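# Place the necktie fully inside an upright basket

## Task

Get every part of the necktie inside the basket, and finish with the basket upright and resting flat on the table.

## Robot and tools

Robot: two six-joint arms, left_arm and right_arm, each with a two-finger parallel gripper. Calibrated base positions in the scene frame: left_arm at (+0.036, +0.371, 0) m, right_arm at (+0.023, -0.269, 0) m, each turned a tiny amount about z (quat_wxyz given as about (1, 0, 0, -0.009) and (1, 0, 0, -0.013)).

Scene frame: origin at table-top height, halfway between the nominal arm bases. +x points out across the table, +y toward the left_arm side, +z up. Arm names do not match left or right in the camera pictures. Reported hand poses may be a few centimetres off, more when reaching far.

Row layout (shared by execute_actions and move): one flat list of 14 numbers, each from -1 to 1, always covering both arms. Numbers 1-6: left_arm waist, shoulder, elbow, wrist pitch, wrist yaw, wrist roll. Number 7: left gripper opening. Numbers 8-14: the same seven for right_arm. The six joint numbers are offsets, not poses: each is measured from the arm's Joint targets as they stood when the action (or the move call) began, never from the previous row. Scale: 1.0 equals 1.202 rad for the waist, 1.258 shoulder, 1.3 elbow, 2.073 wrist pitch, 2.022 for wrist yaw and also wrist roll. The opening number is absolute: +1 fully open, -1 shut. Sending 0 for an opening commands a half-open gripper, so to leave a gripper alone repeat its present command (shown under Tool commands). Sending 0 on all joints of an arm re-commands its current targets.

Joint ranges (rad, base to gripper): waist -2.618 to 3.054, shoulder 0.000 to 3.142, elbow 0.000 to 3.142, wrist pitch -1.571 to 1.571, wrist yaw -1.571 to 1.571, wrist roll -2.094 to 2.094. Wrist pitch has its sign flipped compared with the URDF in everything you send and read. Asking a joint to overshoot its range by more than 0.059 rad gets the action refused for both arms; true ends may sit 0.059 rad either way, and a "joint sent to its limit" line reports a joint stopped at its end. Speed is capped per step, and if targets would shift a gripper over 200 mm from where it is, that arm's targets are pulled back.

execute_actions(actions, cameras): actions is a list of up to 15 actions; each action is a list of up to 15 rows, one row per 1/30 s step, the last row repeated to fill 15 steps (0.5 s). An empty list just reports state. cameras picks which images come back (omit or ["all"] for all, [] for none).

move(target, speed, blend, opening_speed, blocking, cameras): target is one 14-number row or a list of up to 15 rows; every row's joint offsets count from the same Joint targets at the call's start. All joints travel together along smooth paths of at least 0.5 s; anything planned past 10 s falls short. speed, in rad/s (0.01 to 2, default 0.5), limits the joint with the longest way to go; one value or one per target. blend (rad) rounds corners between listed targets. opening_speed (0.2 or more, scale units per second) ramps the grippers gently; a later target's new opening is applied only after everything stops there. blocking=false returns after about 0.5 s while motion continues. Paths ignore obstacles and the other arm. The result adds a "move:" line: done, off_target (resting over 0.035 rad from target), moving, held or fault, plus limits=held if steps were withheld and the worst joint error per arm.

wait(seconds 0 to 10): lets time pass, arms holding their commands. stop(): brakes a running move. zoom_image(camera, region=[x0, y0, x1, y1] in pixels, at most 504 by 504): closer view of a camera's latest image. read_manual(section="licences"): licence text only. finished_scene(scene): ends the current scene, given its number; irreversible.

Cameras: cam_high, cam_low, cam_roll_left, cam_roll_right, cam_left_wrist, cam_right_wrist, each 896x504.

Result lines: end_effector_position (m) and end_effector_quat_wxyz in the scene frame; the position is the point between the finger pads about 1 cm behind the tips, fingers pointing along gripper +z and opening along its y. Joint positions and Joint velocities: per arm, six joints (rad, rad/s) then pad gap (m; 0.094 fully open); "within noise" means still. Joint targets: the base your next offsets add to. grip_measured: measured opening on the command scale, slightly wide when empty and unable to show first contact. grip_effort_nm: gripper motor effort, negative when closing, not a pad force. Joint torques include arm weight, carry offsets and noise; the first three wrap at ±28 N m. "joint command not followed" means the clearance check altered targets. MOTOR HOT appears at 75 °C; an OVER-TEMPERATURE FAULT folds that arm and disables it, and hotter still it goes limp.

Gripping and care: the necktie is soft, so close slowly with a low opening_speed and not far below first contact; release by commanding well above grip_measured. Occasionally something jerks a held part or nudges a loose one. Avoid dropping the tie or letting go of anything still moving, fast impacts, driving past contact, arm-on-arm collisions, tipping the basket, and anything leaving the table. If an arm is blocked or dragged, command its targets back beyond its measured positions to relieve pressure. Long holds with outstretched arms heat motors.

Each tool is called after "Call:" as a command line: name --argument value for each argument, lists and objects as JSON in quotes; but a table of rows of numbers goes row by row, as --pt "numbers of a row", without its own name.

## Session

Call:
execute_actions --actions '[]'

Scene clock: 0.00 s.
left_arm: end_effector_position=(+0.1981, +0.2316, +0.2440) grip_measured=+1.000 grip_effort_nm=n/a end_effector_quat_wxyz=(+0.380, -0.149, +0.899, -0.158) | right_arm: end_effector_position=(+0.4154, -0.2559, +0.2034) grip_measured=+1.000 grip_effort_nm=n/a end_effector_quat_wxyz=(+0.453, -0.288, +0.766, +0.353)
Joint positions: left_arm=[-1.277 0.868 1.05 1.25 -0.717 -1.431 0.094] | right_arm=[-0.378 1.716 1.274 0.748 -1.195 -0.863 0.094]
Joint velocities: within noise
Joint torques (N m): no reading
Motor temperatures (°C): left_arm=[20 30 28 24 20 24 21] | right_arm=[23 25 25 22 24 23 21]
Heat: left arm: 30 °C; right arm: 25 °C.
Joint targets: left_arm=[-1.277 0.863 1.061 1.252 -0.736 -1.428] | right_arm=[-0.378 1.704 1.286 0.748 -1.214 -0.865]
Tool commands: left_gripper/opening=+1.0 right_gripper/opening=+1.0

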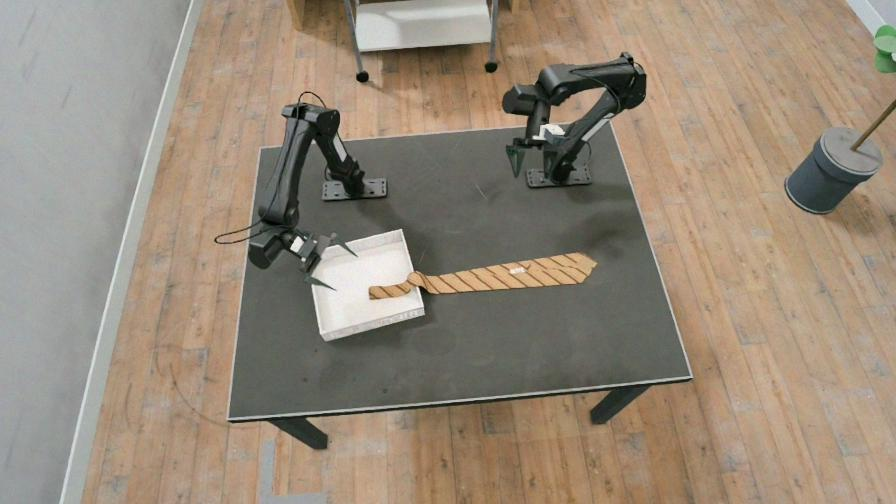

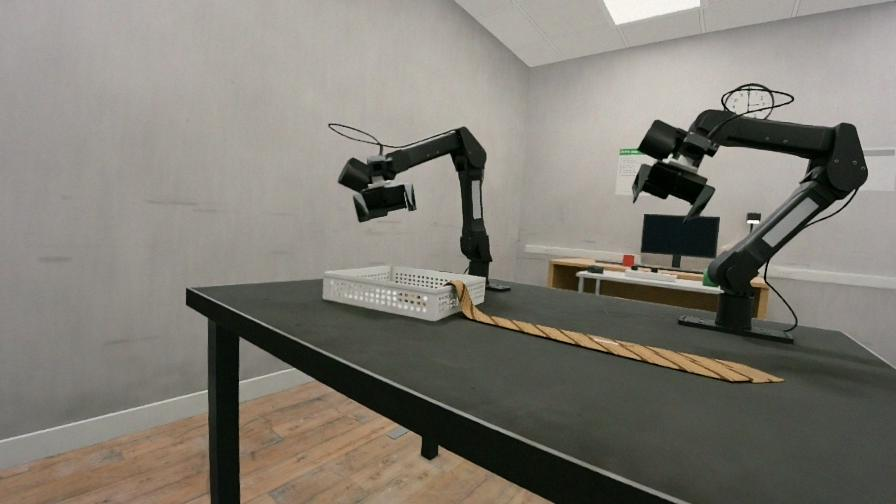

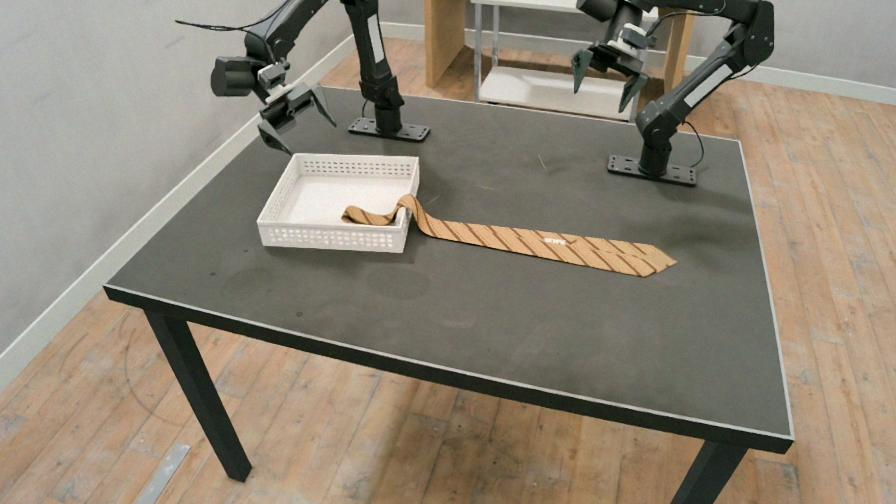

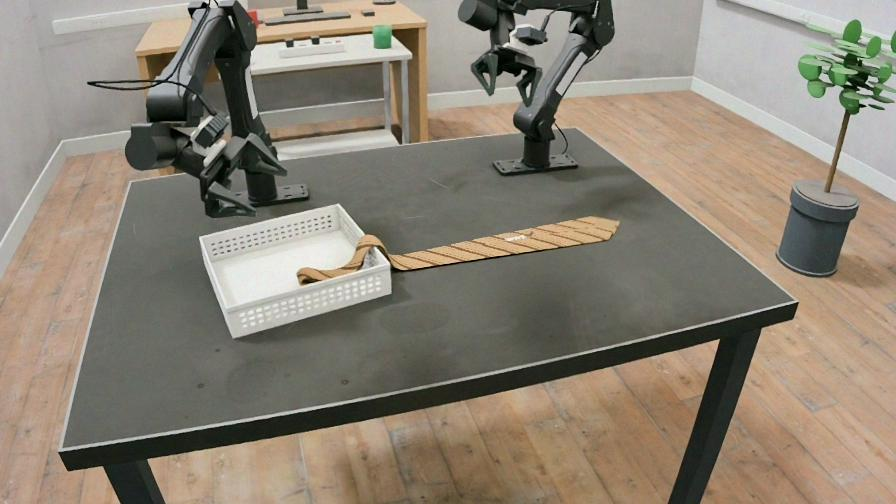

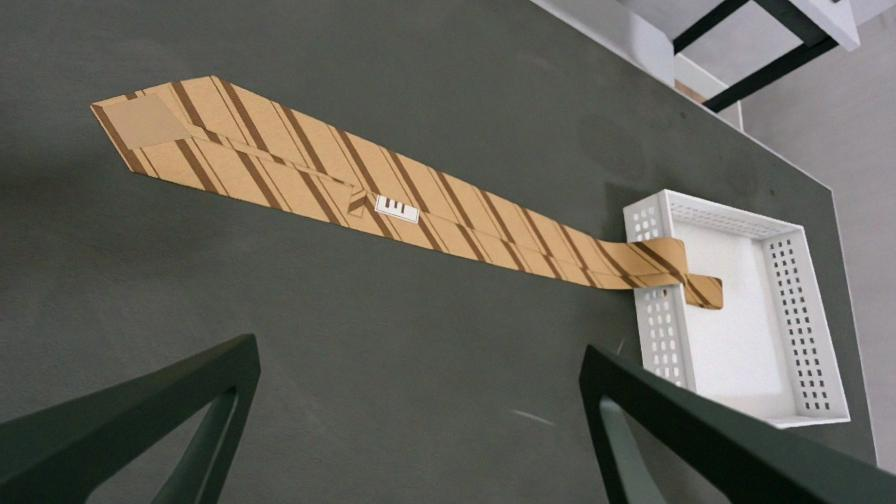

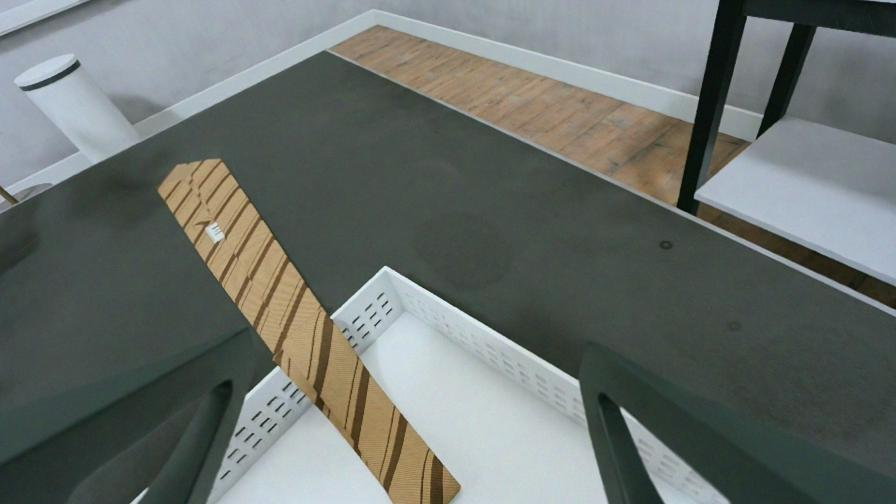

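Call:
move --target '[0.672,0.929,0.45,-0.032,0.364,-0.258,1.0,0.5025,-0.7576,0.263,0.387,0.6,0.428,1.0]' --speed 1.0

Scene clock: 11.03 s.
left_arm: end_effector_position=(+0.3717, +0.1969, +0.0613) grip_measured=+1.000 grip_effort_nm=-0.042 end_effector_quat_wxyz=(-0.004, -0.665, +0.746, +0.017) | right_arm: end_effector_position=(+0.1527, -0.2407, +0.3676) grip_measured=+1.000 grip_effort_nm=-0.022 end_effector_quat_wxyz=(+0.428, -0.092, +0.898, +0.046)
Joint positions: left_arm=[-0.465 2.037 1.618 1.187 -0.005 -1.939 0.094] | right_arm=[0.22 0.751 1.617 1.548 -0.013 -0.006 0.094]
Joint velocities: within noise
Joint torques (N m): left_arm=[-0.35 -10.61 8.32 -0.11 0.07 -0.11] | right_arm=[0.77 2.51 5.2 -1.79 0.12 0.06]
Motor temperatures (°C): left_arm=[20 31 30 25 20 24 21] | right_arm=[23 29 28 23 24 23 21]
Heat: left arm: 31 °C; right arm: 29 °C.
Joint targets: left_arm=[-0.470 2.031 1.646 1.185 0.000 -1.949] | right_arm=[0.226 0.751 1.627 1.551 0.000 0.001]
move: done

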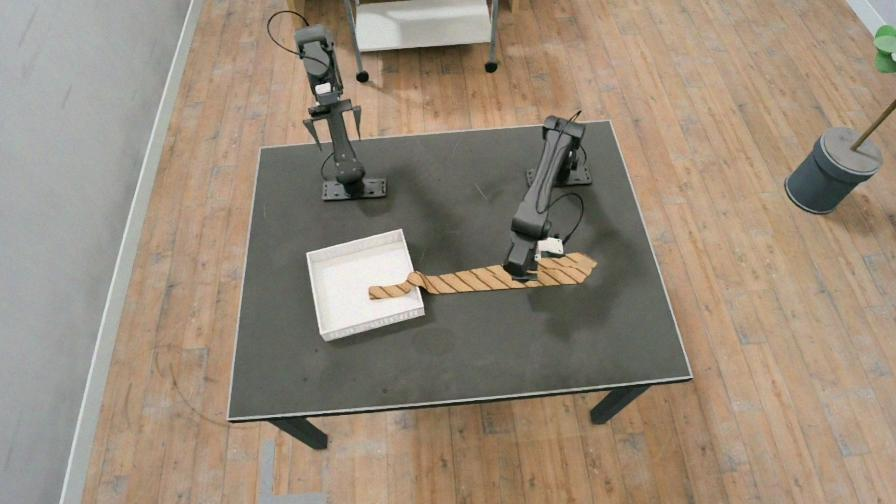

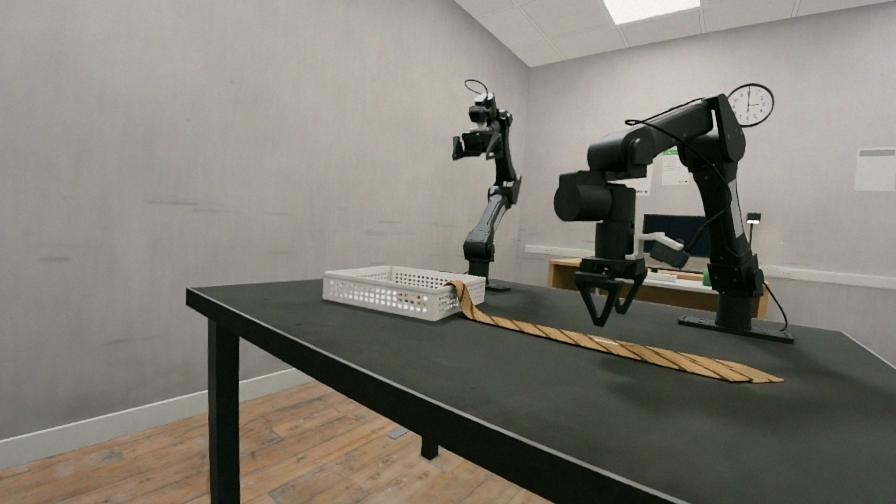

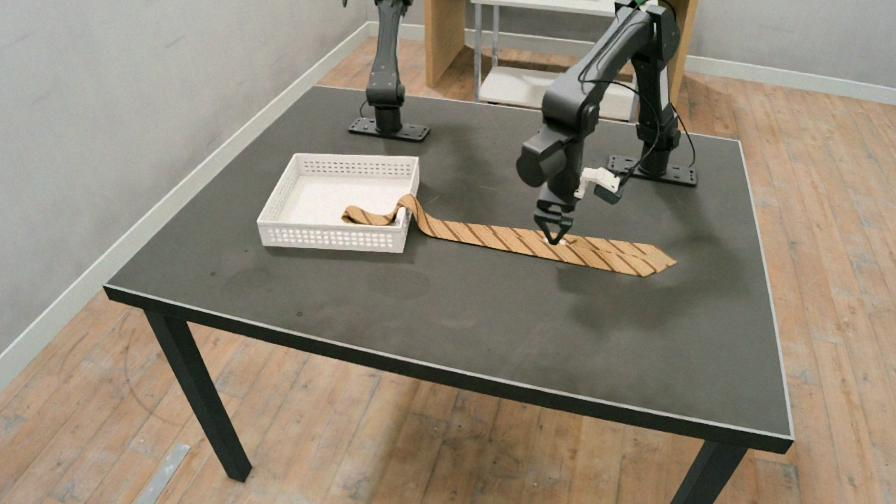

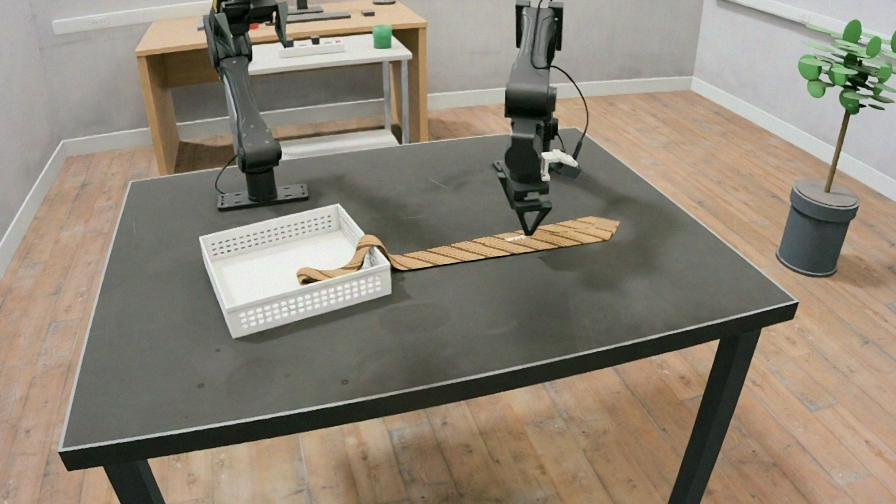

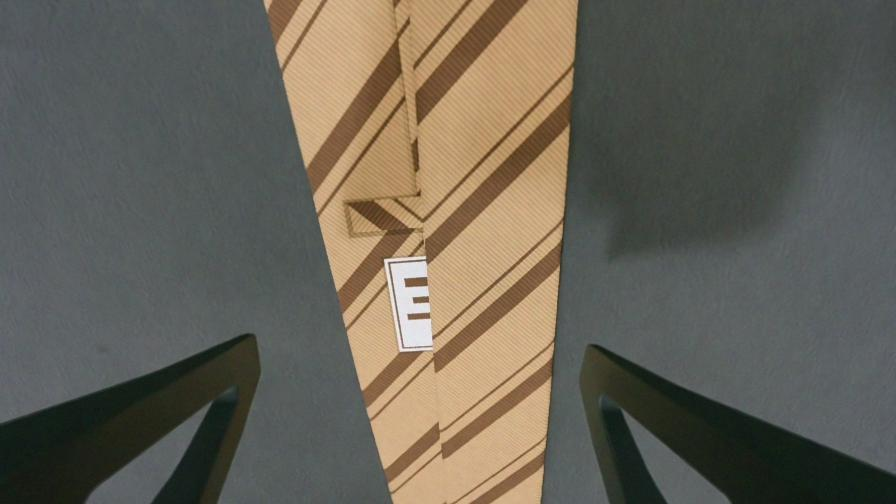

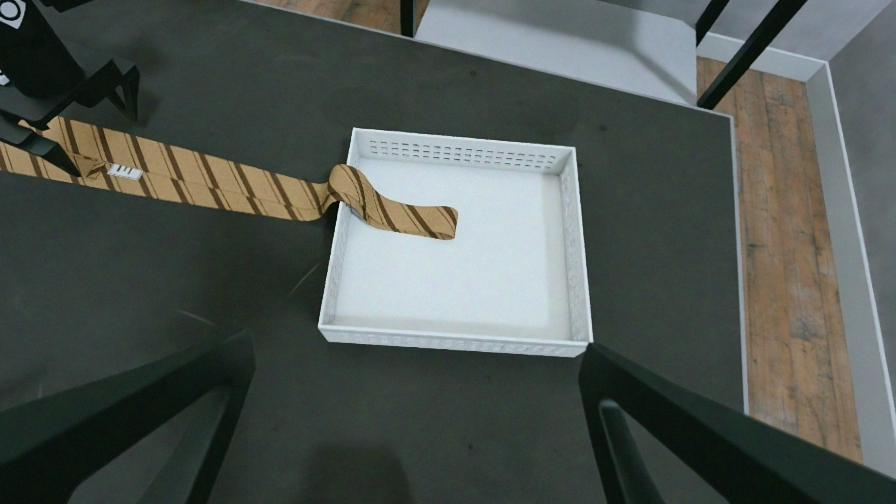

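Call:
move --pt "-0.031 0.0588 0.0073 -0.031 0 -0.055 1.0 0 0 0 0 0 0 1.0" --pt "-0.031 0.089 -0.0458 -0.0768 0 -0.055 1.0 0 0 0 0 0 0 1.0" --speed '[0.3,0.15]' --cameras '["cam_low","cam_left_wrist"]'

Scene clock: 20.70 s.
left_arm: end_effector_position=(+0.3856, +0.1710, +0.0215) grip_measured=+1.000 grip_effort_nm=-0.037 end_effector_quat_wxyz=(-0.002, +0.692, -0.722, +0.001) | right_arm: end_effector_position=(+0.1526, -0.2409, +0.3675) grip_measured=+1.000 grip_effort_nm=-0.022 end_effector_quat_wxyz=(+0.427, -0.092, +0.898, +0.046)
Joint positions: left_arm=[-0.505 2.131 1.6 1.036 -0.003 -2.051 0.094] | right_arm=[0.22 0.751 1.617 1.549 -0.012 -0.005 0.094]
Joint velocities: within noise
Joint torques (N m): left_arm=[-0.1 -9.83 4.83 -0.26 0.04 -0.12] | right_arm=[0.7 2.43 5.3 -1.79 0.12 0.07]
Motor temperatures (°C): left_arm=[20 34 31 25 20 24 21] | right_arm=[23 28 27 24 24 23 21]
Heat: left arm: 34 °C; right arm: 28 °C.
Joint targets: left_arm=[-0.507 2.143 1.587 1.026 0.000 -2.061] | right_arm=[0.226 0.751 1.627 1.551 0.000 0.001]
move: done
Images, in order (width x height): cam_low 896x504, cam_left_wrist 896x504.

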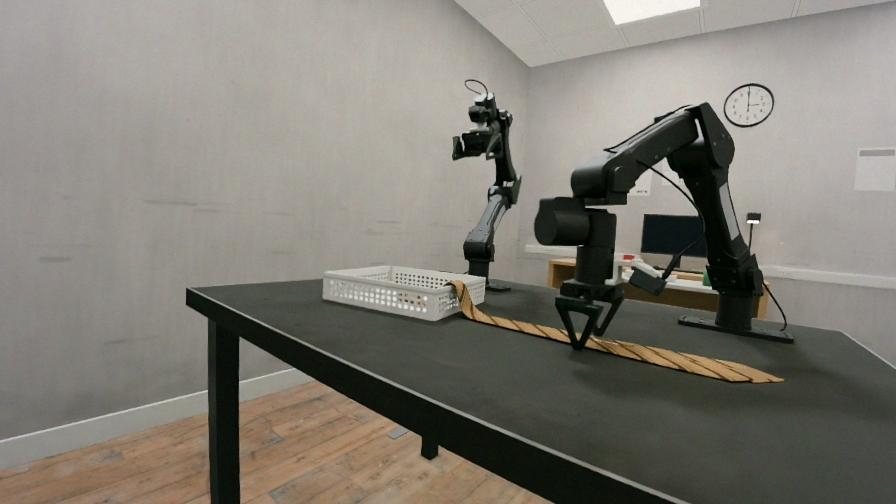

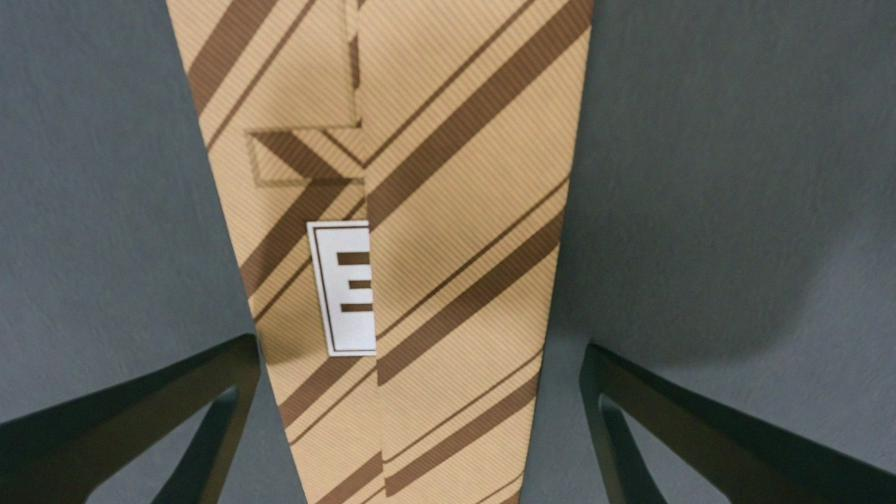

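Call:
move --pt "-0.008 -0.024 -0.0246 -0.0097 0 0 1.0 0 0 0 0 0 0 1.0" --pt "-0.008 -0.024 -0.0246 -0.0097 0 0 -1.0 0 0 0 0 0 0 1.0" --speed 0.1 --opening_speed 1.2 --cameras '["cam_low","cam_left_wrist"]'

Call:
zoom_image --camera "cam_low" --region '[500, 270, 680, 390]'

Scene clock: 26.17 s.
left_arm: end_effector_position=(+0.3874, +0.1671, +0.0194) grip_measured=-0.901 grip_effort_nm=-1.062 end_effector_quat_wxyz=(-0.006, +0.690, -0.724, +0.015) | right_arm: end_effector_position=(+0.1526, -0.2409, +0.3675) grip_measured=+1.000 grip_effort_nm=-0.017 end_effector_quat_wxyz=(+0.427, -0.092, +0.898, +0.046)
Joint positions: left_arm=[-0.511 2.121 1.575 0.994 -0.003 -2.052 0.005] | right_arm=[0.22 0.751 1.617 1.549 -0.012 -0.005 0.094]
Joint velocities: within noise
Joint torques (N m): left_arm=[-0.35 -11.4 4.3 -0.09 0.04 -0.11] | right_arm=[0.66 2.44 5.15 -1.78 0.12 0.06]
Motor temperatures (°C): left_arm=[20 35 31 24 20 24 21] | right_arm=[23 27 27 24 24 23 21]
Heat: left arm: 35 °C; right arm: 27 °C.
Joint targets: left_arm=[-0.516 2.113 1.555 1.006 0.000 -2.061] | right_arm=[0.226 0.751 1.627 1.551 0.000 0.001]
move: done
Images, in order (width x height): cam_low 896x504, cam_left_wrist 896x504.

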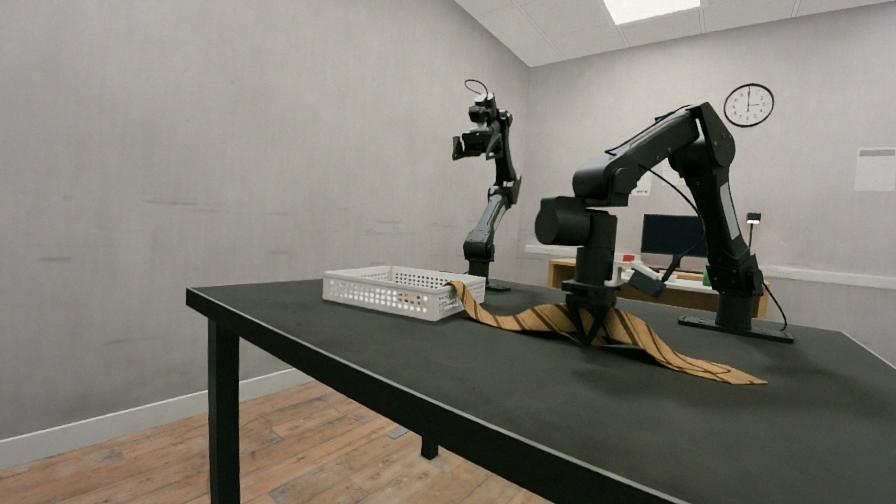

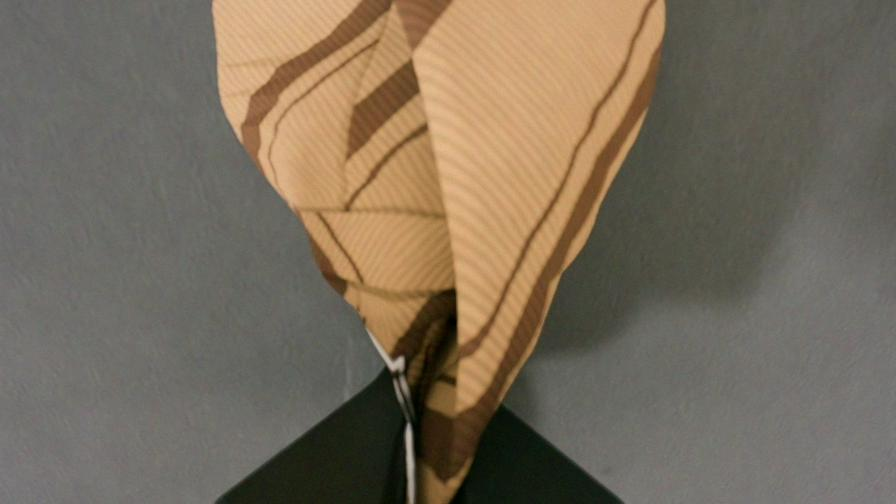

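Scaled by 2.800 from the camera's 896x504 image, which has a finer 1280x720 frame.

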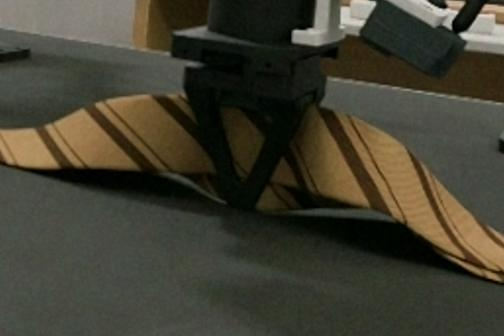

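Call:
move --pt "-0.1107 -0.2848 0.1435 0.0135 0 0.1 -1.0 0 0 0 0 0 0 1.0" --pt "-0.2887 -0.2759 0.3146 -0.2214 0 0.247 -1.0 0 0 0 0 0 0 1.0" --pt "-0.4285 0.113 0.6223 -0.365 0 0.277 -1.0 0 0 0 0 0 0 1.0" --speed 0.45 --blend 0.15

Scene clock: 35.70 s.
left_arm: end_effector_position=(+0.3707, -0.2105, +0.3449) grip_measured=-0.901 grip_effort_nm=-1.062 end_effector_quat_wxyz=(+0.178, -0.182, +0.759, -0.600) | right_arm: end_effector_position=(+0.1526, -0.2409, +0.3675) grip_measured=+1.000 grip_effort_nm=-0.022 end_effector_quat_wxyz=(+0.427, -0.092, +0.898, +0.046)
Joint positions: left_arm=[-1.033 2.258 2.325 0.286 -0.003 -1.519 0.005] | right_arm=[0.22 0.751 1.617 1.549 -0.012 -0.005 0.094]
Joint velocities: within noise
Joint torques (N m): left_arm=[0.24 -13.49 10.5 -1.98 0.04 0.19] | right_arm=[0.66 2.51 5.24 -1.8 0.13 0.05]
Motor temperatures (°C): left_arm=[20 37 31 25 20 24 22] | right_arm=[23 27 27 25 24 23 21]
Heat: left arm: 37 °C; right arm: 27 °C.
Joint targets: left_arm=[-1.031 2.255 2.363 0.249 0.000 -1.501] | right_arm=[0.226 0.751 1.627 1.550 -0.001 0.001]
move: off_target (left_arm); left_arm: the elbow is farthest, 0.039 rad from its target

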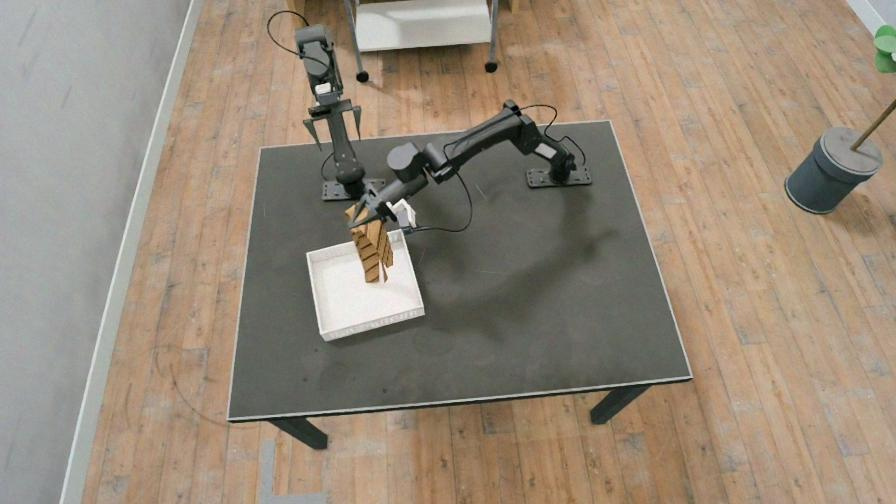

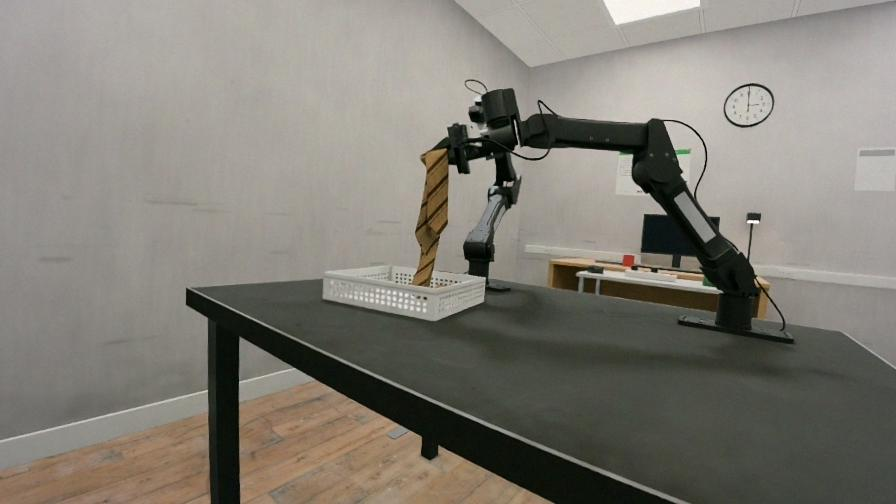

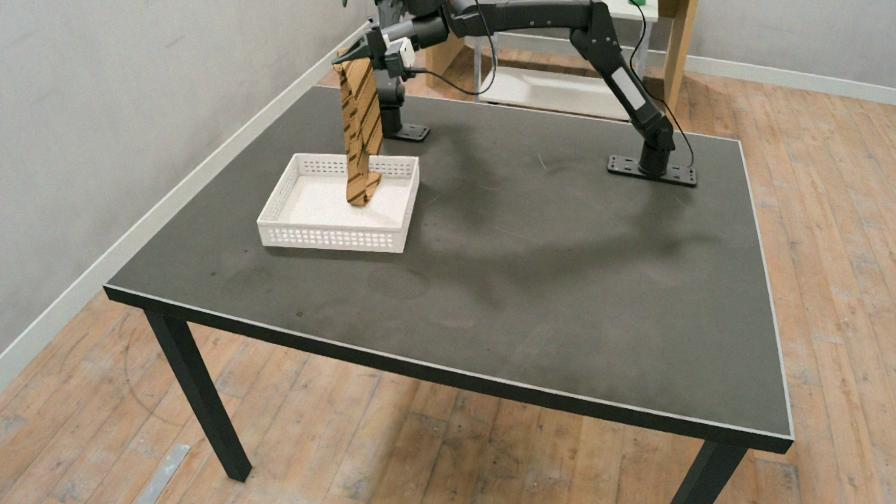

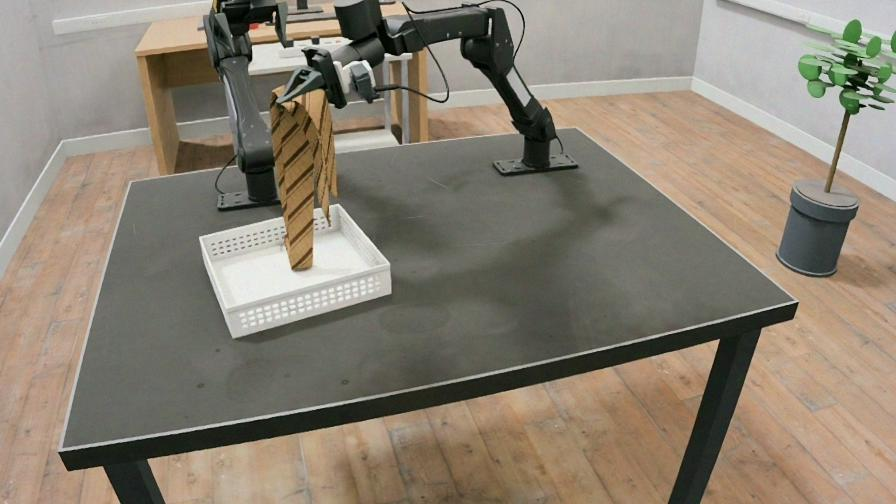

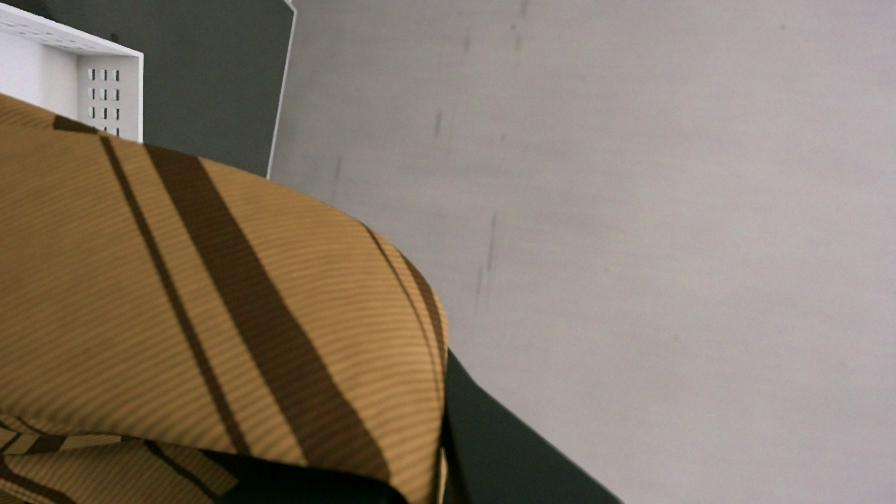

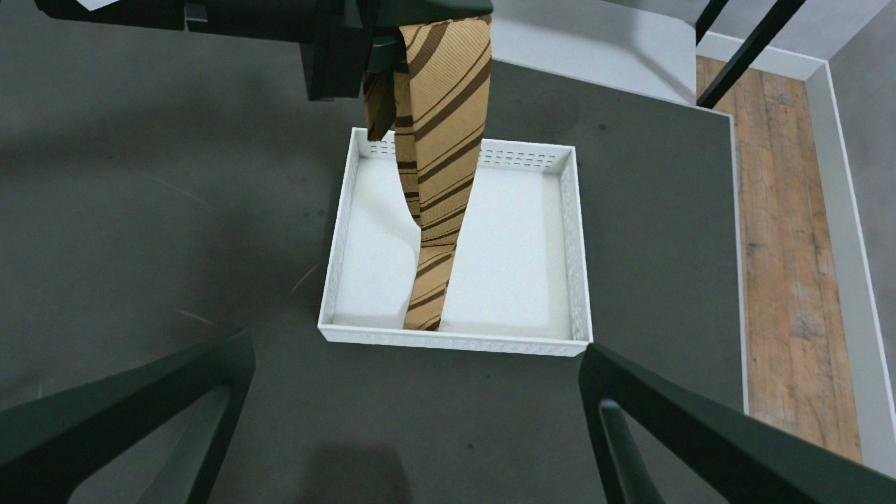

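Call:
zoom_image --camera "cam_roll_right" --region '[190, 70, 410, 350]'

Call:
zoom_image --camera "cam_high" --region '[290, 180, 450, 350]'

Scaled by 1.800 from the camera's 896x504 image, which has a finer 1280x720 frame.

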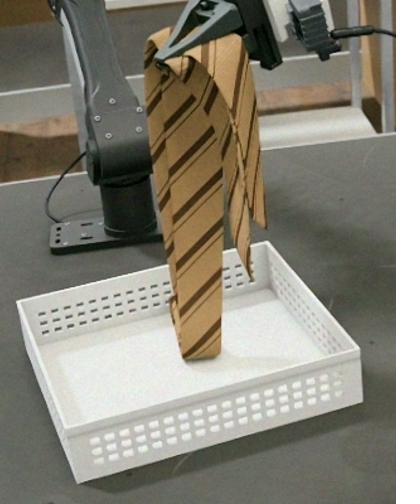

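Scaled by 2.965 from the camera's 896x504 image, which has a finer 1280x720 frame.

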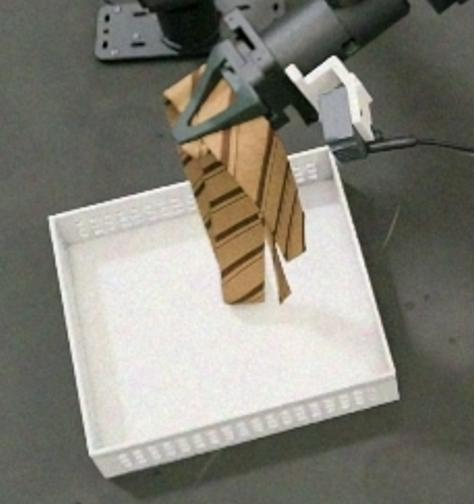

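Call:
move --pt "-0.006 0.3235 -0.03 0.105 0 0.495 -1.0 0 0 0 0 0 0 1.0" --pt "-0.006 0.3235 -0.03 0.105 0 0.495 0.3 0 0 0 0 0 0 1.0" --pt "-0.006 -0.072 -0.42 0.0907 0 0.495 0.3 0 0 0 0 0 0 1.0" --speed 0.4 --opening_speed 1.2

Scene clock: 47.80 s.
left_arm: end_effector_position=(+0.3302, -0.1471, +0.1129) grip_measured=+0.297 grip_effort_nm=0.115 end_effector_quat_wxyz=(+0.259, +0.253, +0.896, -0.256) | right_arm: end_effector_position=(+0.1526, -0.2409, +0.3675) grip_measured=+1.000 grip_effort_nm=-0.017 end_effector_quat_wxyz=(+0.427, -0.092, +0.898, +0.046)
Joint positions: left_arm=[-1.038 2.208 1.826 0.443 -0.001 -0.506 0.061] | right_arm=[0.22 0.751 1.617 1.549 -0.012 -0.005 0.094]
Joint velocities: within noise
Joint torques (N m): left_arm=[0.08 -16.38 6.37 -1.29 0.02 0.05] | right_arm=[0.64 2.52 5.24 -1.78 0.13 0.06]
Motor temperatures (°C): left_arm=[20 43 34 28 20 24 22] | right_arm=[23 26 27 25 24 23 21]
Heat: left arm: 43 °C; right arm: 27 °C.
Joint targets: left_arm=[-1.039 2.165 1.817 0.437 0.000 -0.500] | right_arm=[0.226 0.751 1.627 1.550 -0.001 0.001]
move: off_target (left_arm); left_arm: the shoulder is farthest, 0.043 rad from its target

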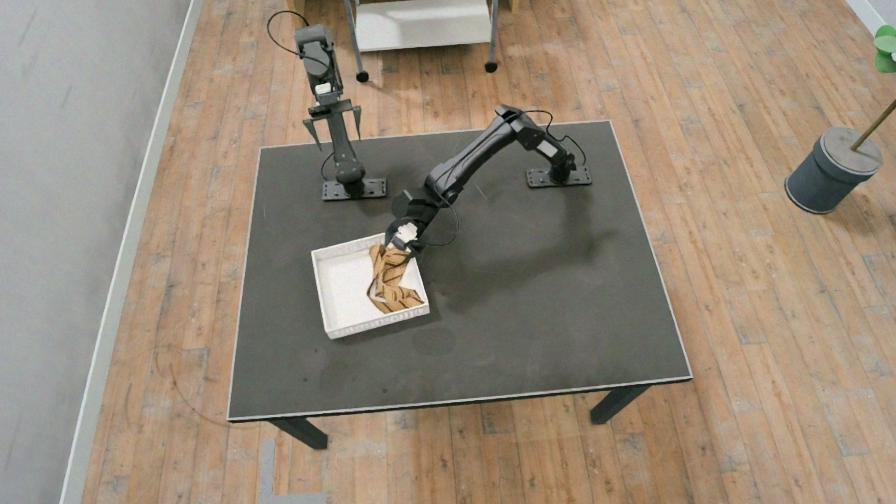

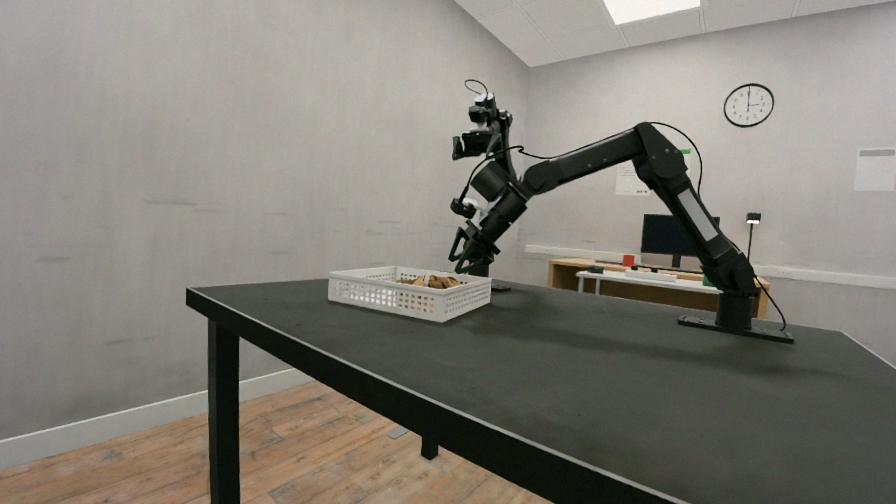

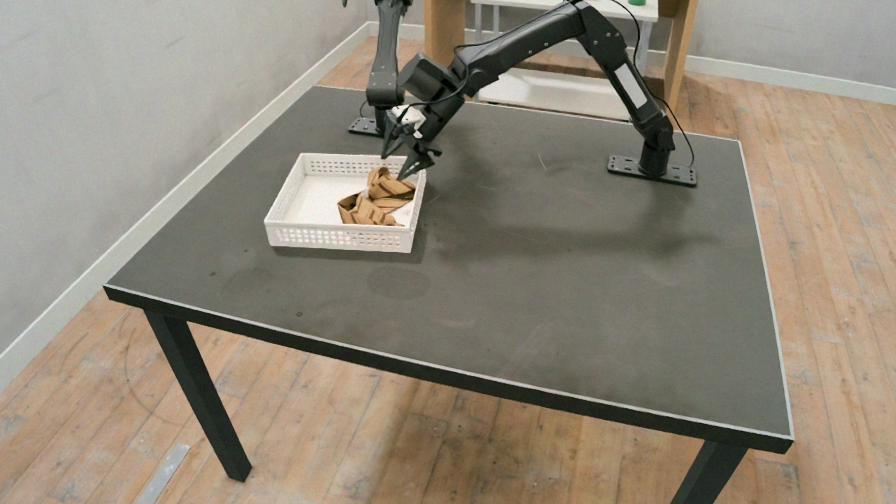

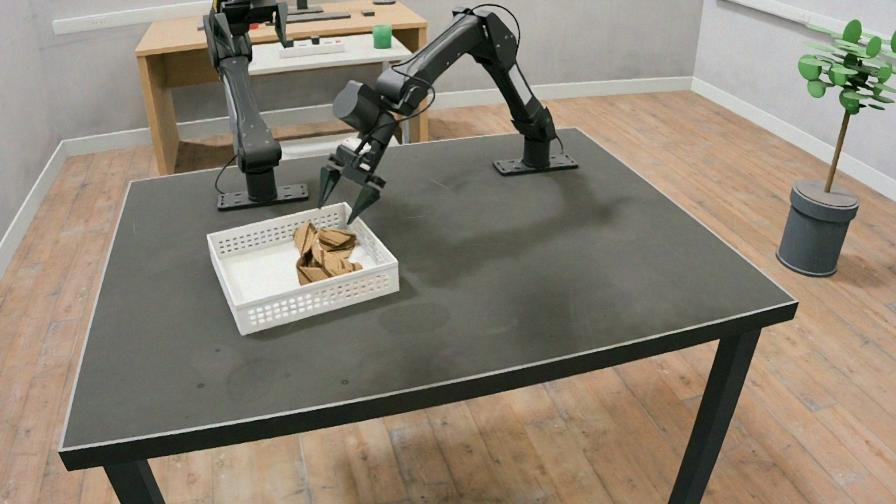

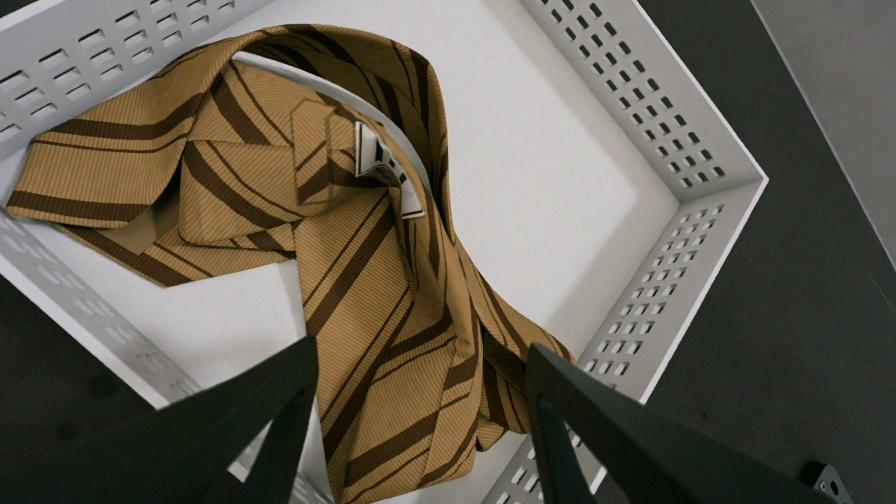

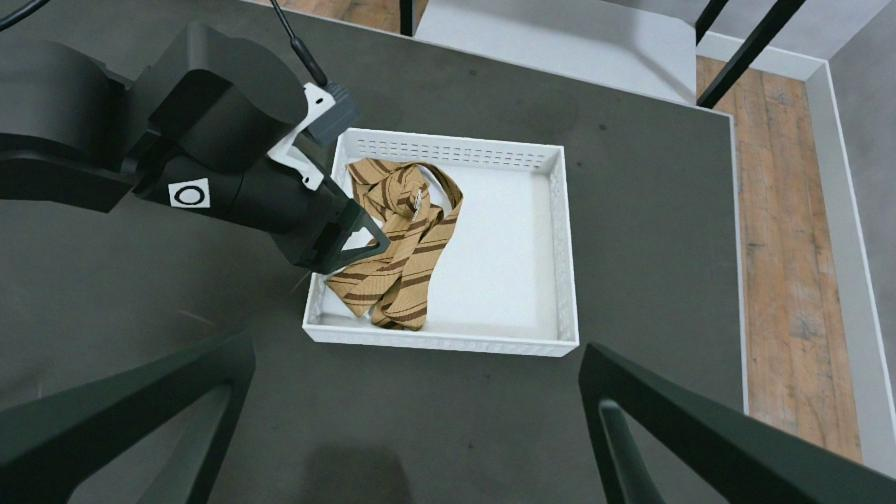

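Call:
move --target '[0,-0.16,0,0,0,0,0.3,0,0,0,0,0,0,1.0]' --speed 0.35 --cameras '["cam_high","cam_low","cam_roll_right","cam_left_wrist","cam_right_wrist"]'

Call:
zoom_image --camera "cam_low" --region '[310, 240, 510, 340]'

Scene clock: 51.30 s.
left_arm: end_effector_position=(+0.3238, -0.1357, +0.2332) grip_measured=+0.297 grip_effort_nm=0.110 end_effector_quat_wxyz=(+0.327, +0.241, +0.855, -0.323) | right_arm: end_effector_position=(+0.1526, -0.2409, +0.3675) grip_measured=+1.000 grip_effort_nm=-0.022 end_effector_quat_wxyz=(+0.427, -0.092, +0.898, +0.046)
Joint positions: left_arm=[-1.038 1.992 1.82 0.444 -0.001 -0.506 0.061] | right_arm=[0.22 0.751 1.617 1.549 -0.012 -0.005 0.094]
Joint velocities: within noise
Joint torques (N m): left_arm=[0.06 -13.6 7.31 -1.47 0.02 0.05] | right_arm=[0.73 2.5 5.24 -1.79 0.12 0.06]
Motor temperatures (°C): left_arm=[20 45 34 28 20 24 22] | right_arm=[23 26 27 25 24 23 21]
Heat: left arm: 45 °C; right arm: 27 °C.
Joint targets: left_arm=[-1.039 1.964 1.817 0.438 0.000 -0.500] | right_arm=[0.226 0.751 1.627 1.550 -0.001 0.001]
move: done
Images, in order (width x height): cam_high 896x504, cam_low 896x504, cam_roll_right 896x504, cam_left_wrist 896x504, cam_right_wrist 896x504.

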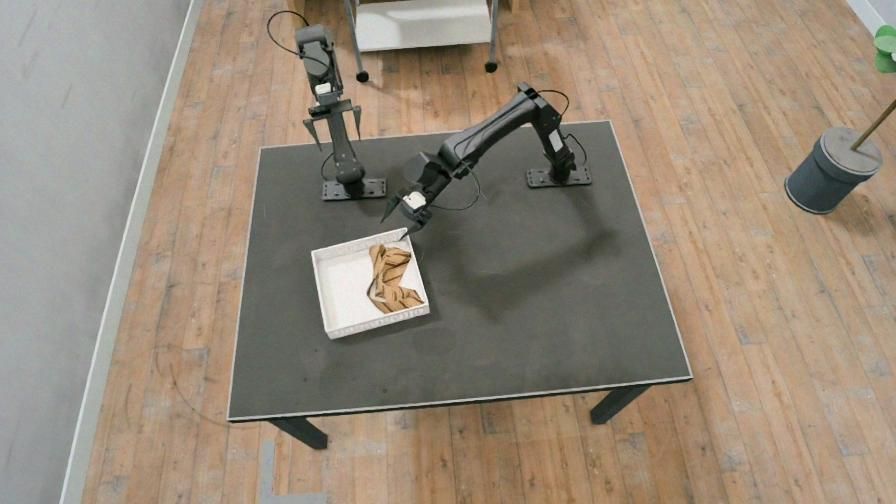

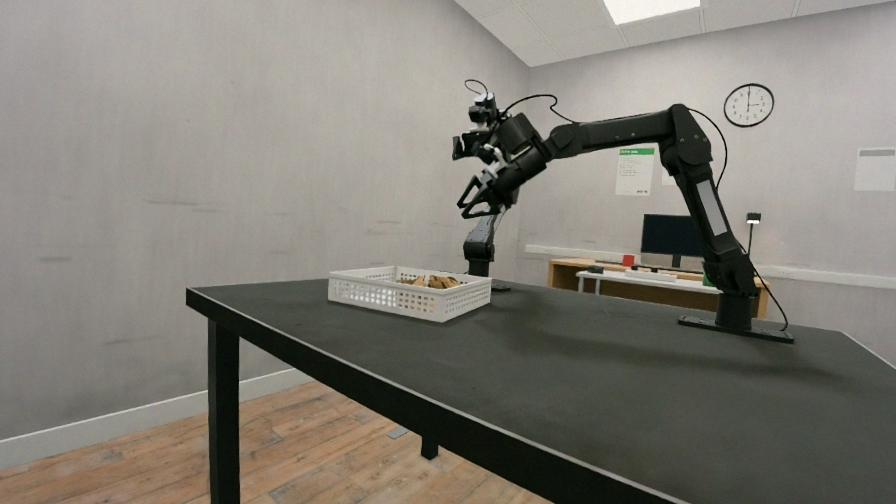

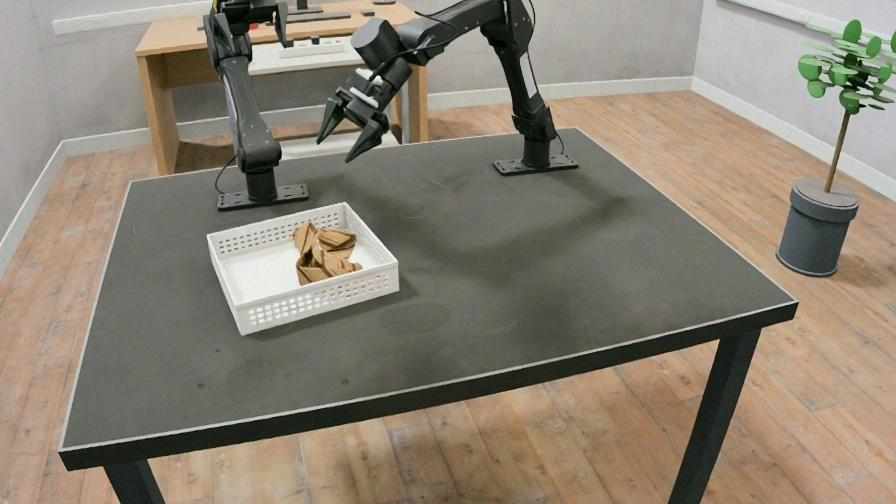

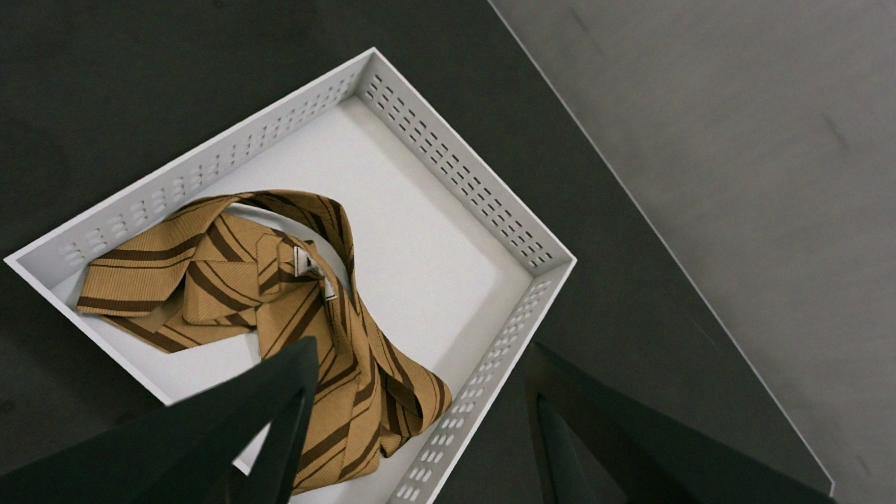

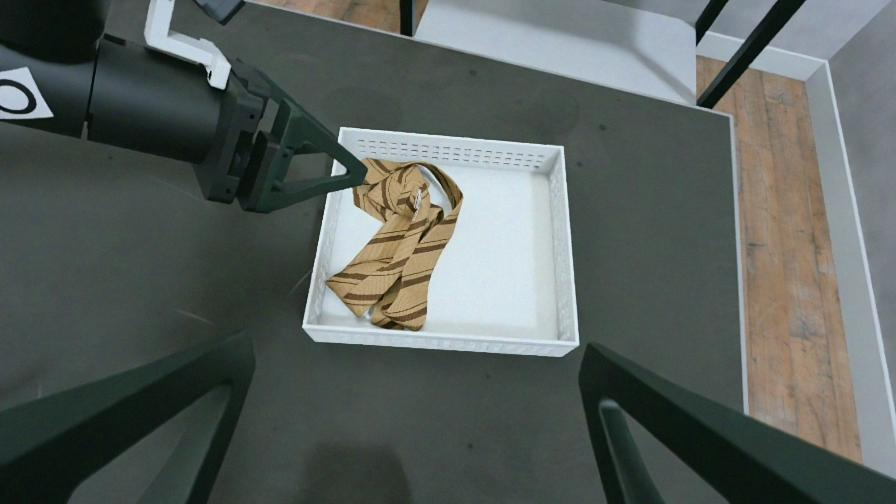

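Scaled by 2.520 from the camera's 896x504 image, which has a finer 1280x720 frame.

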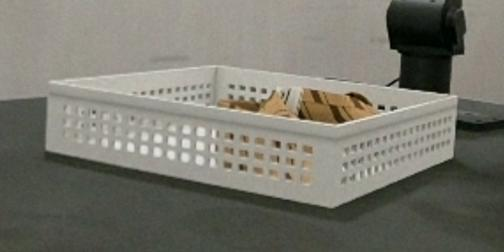

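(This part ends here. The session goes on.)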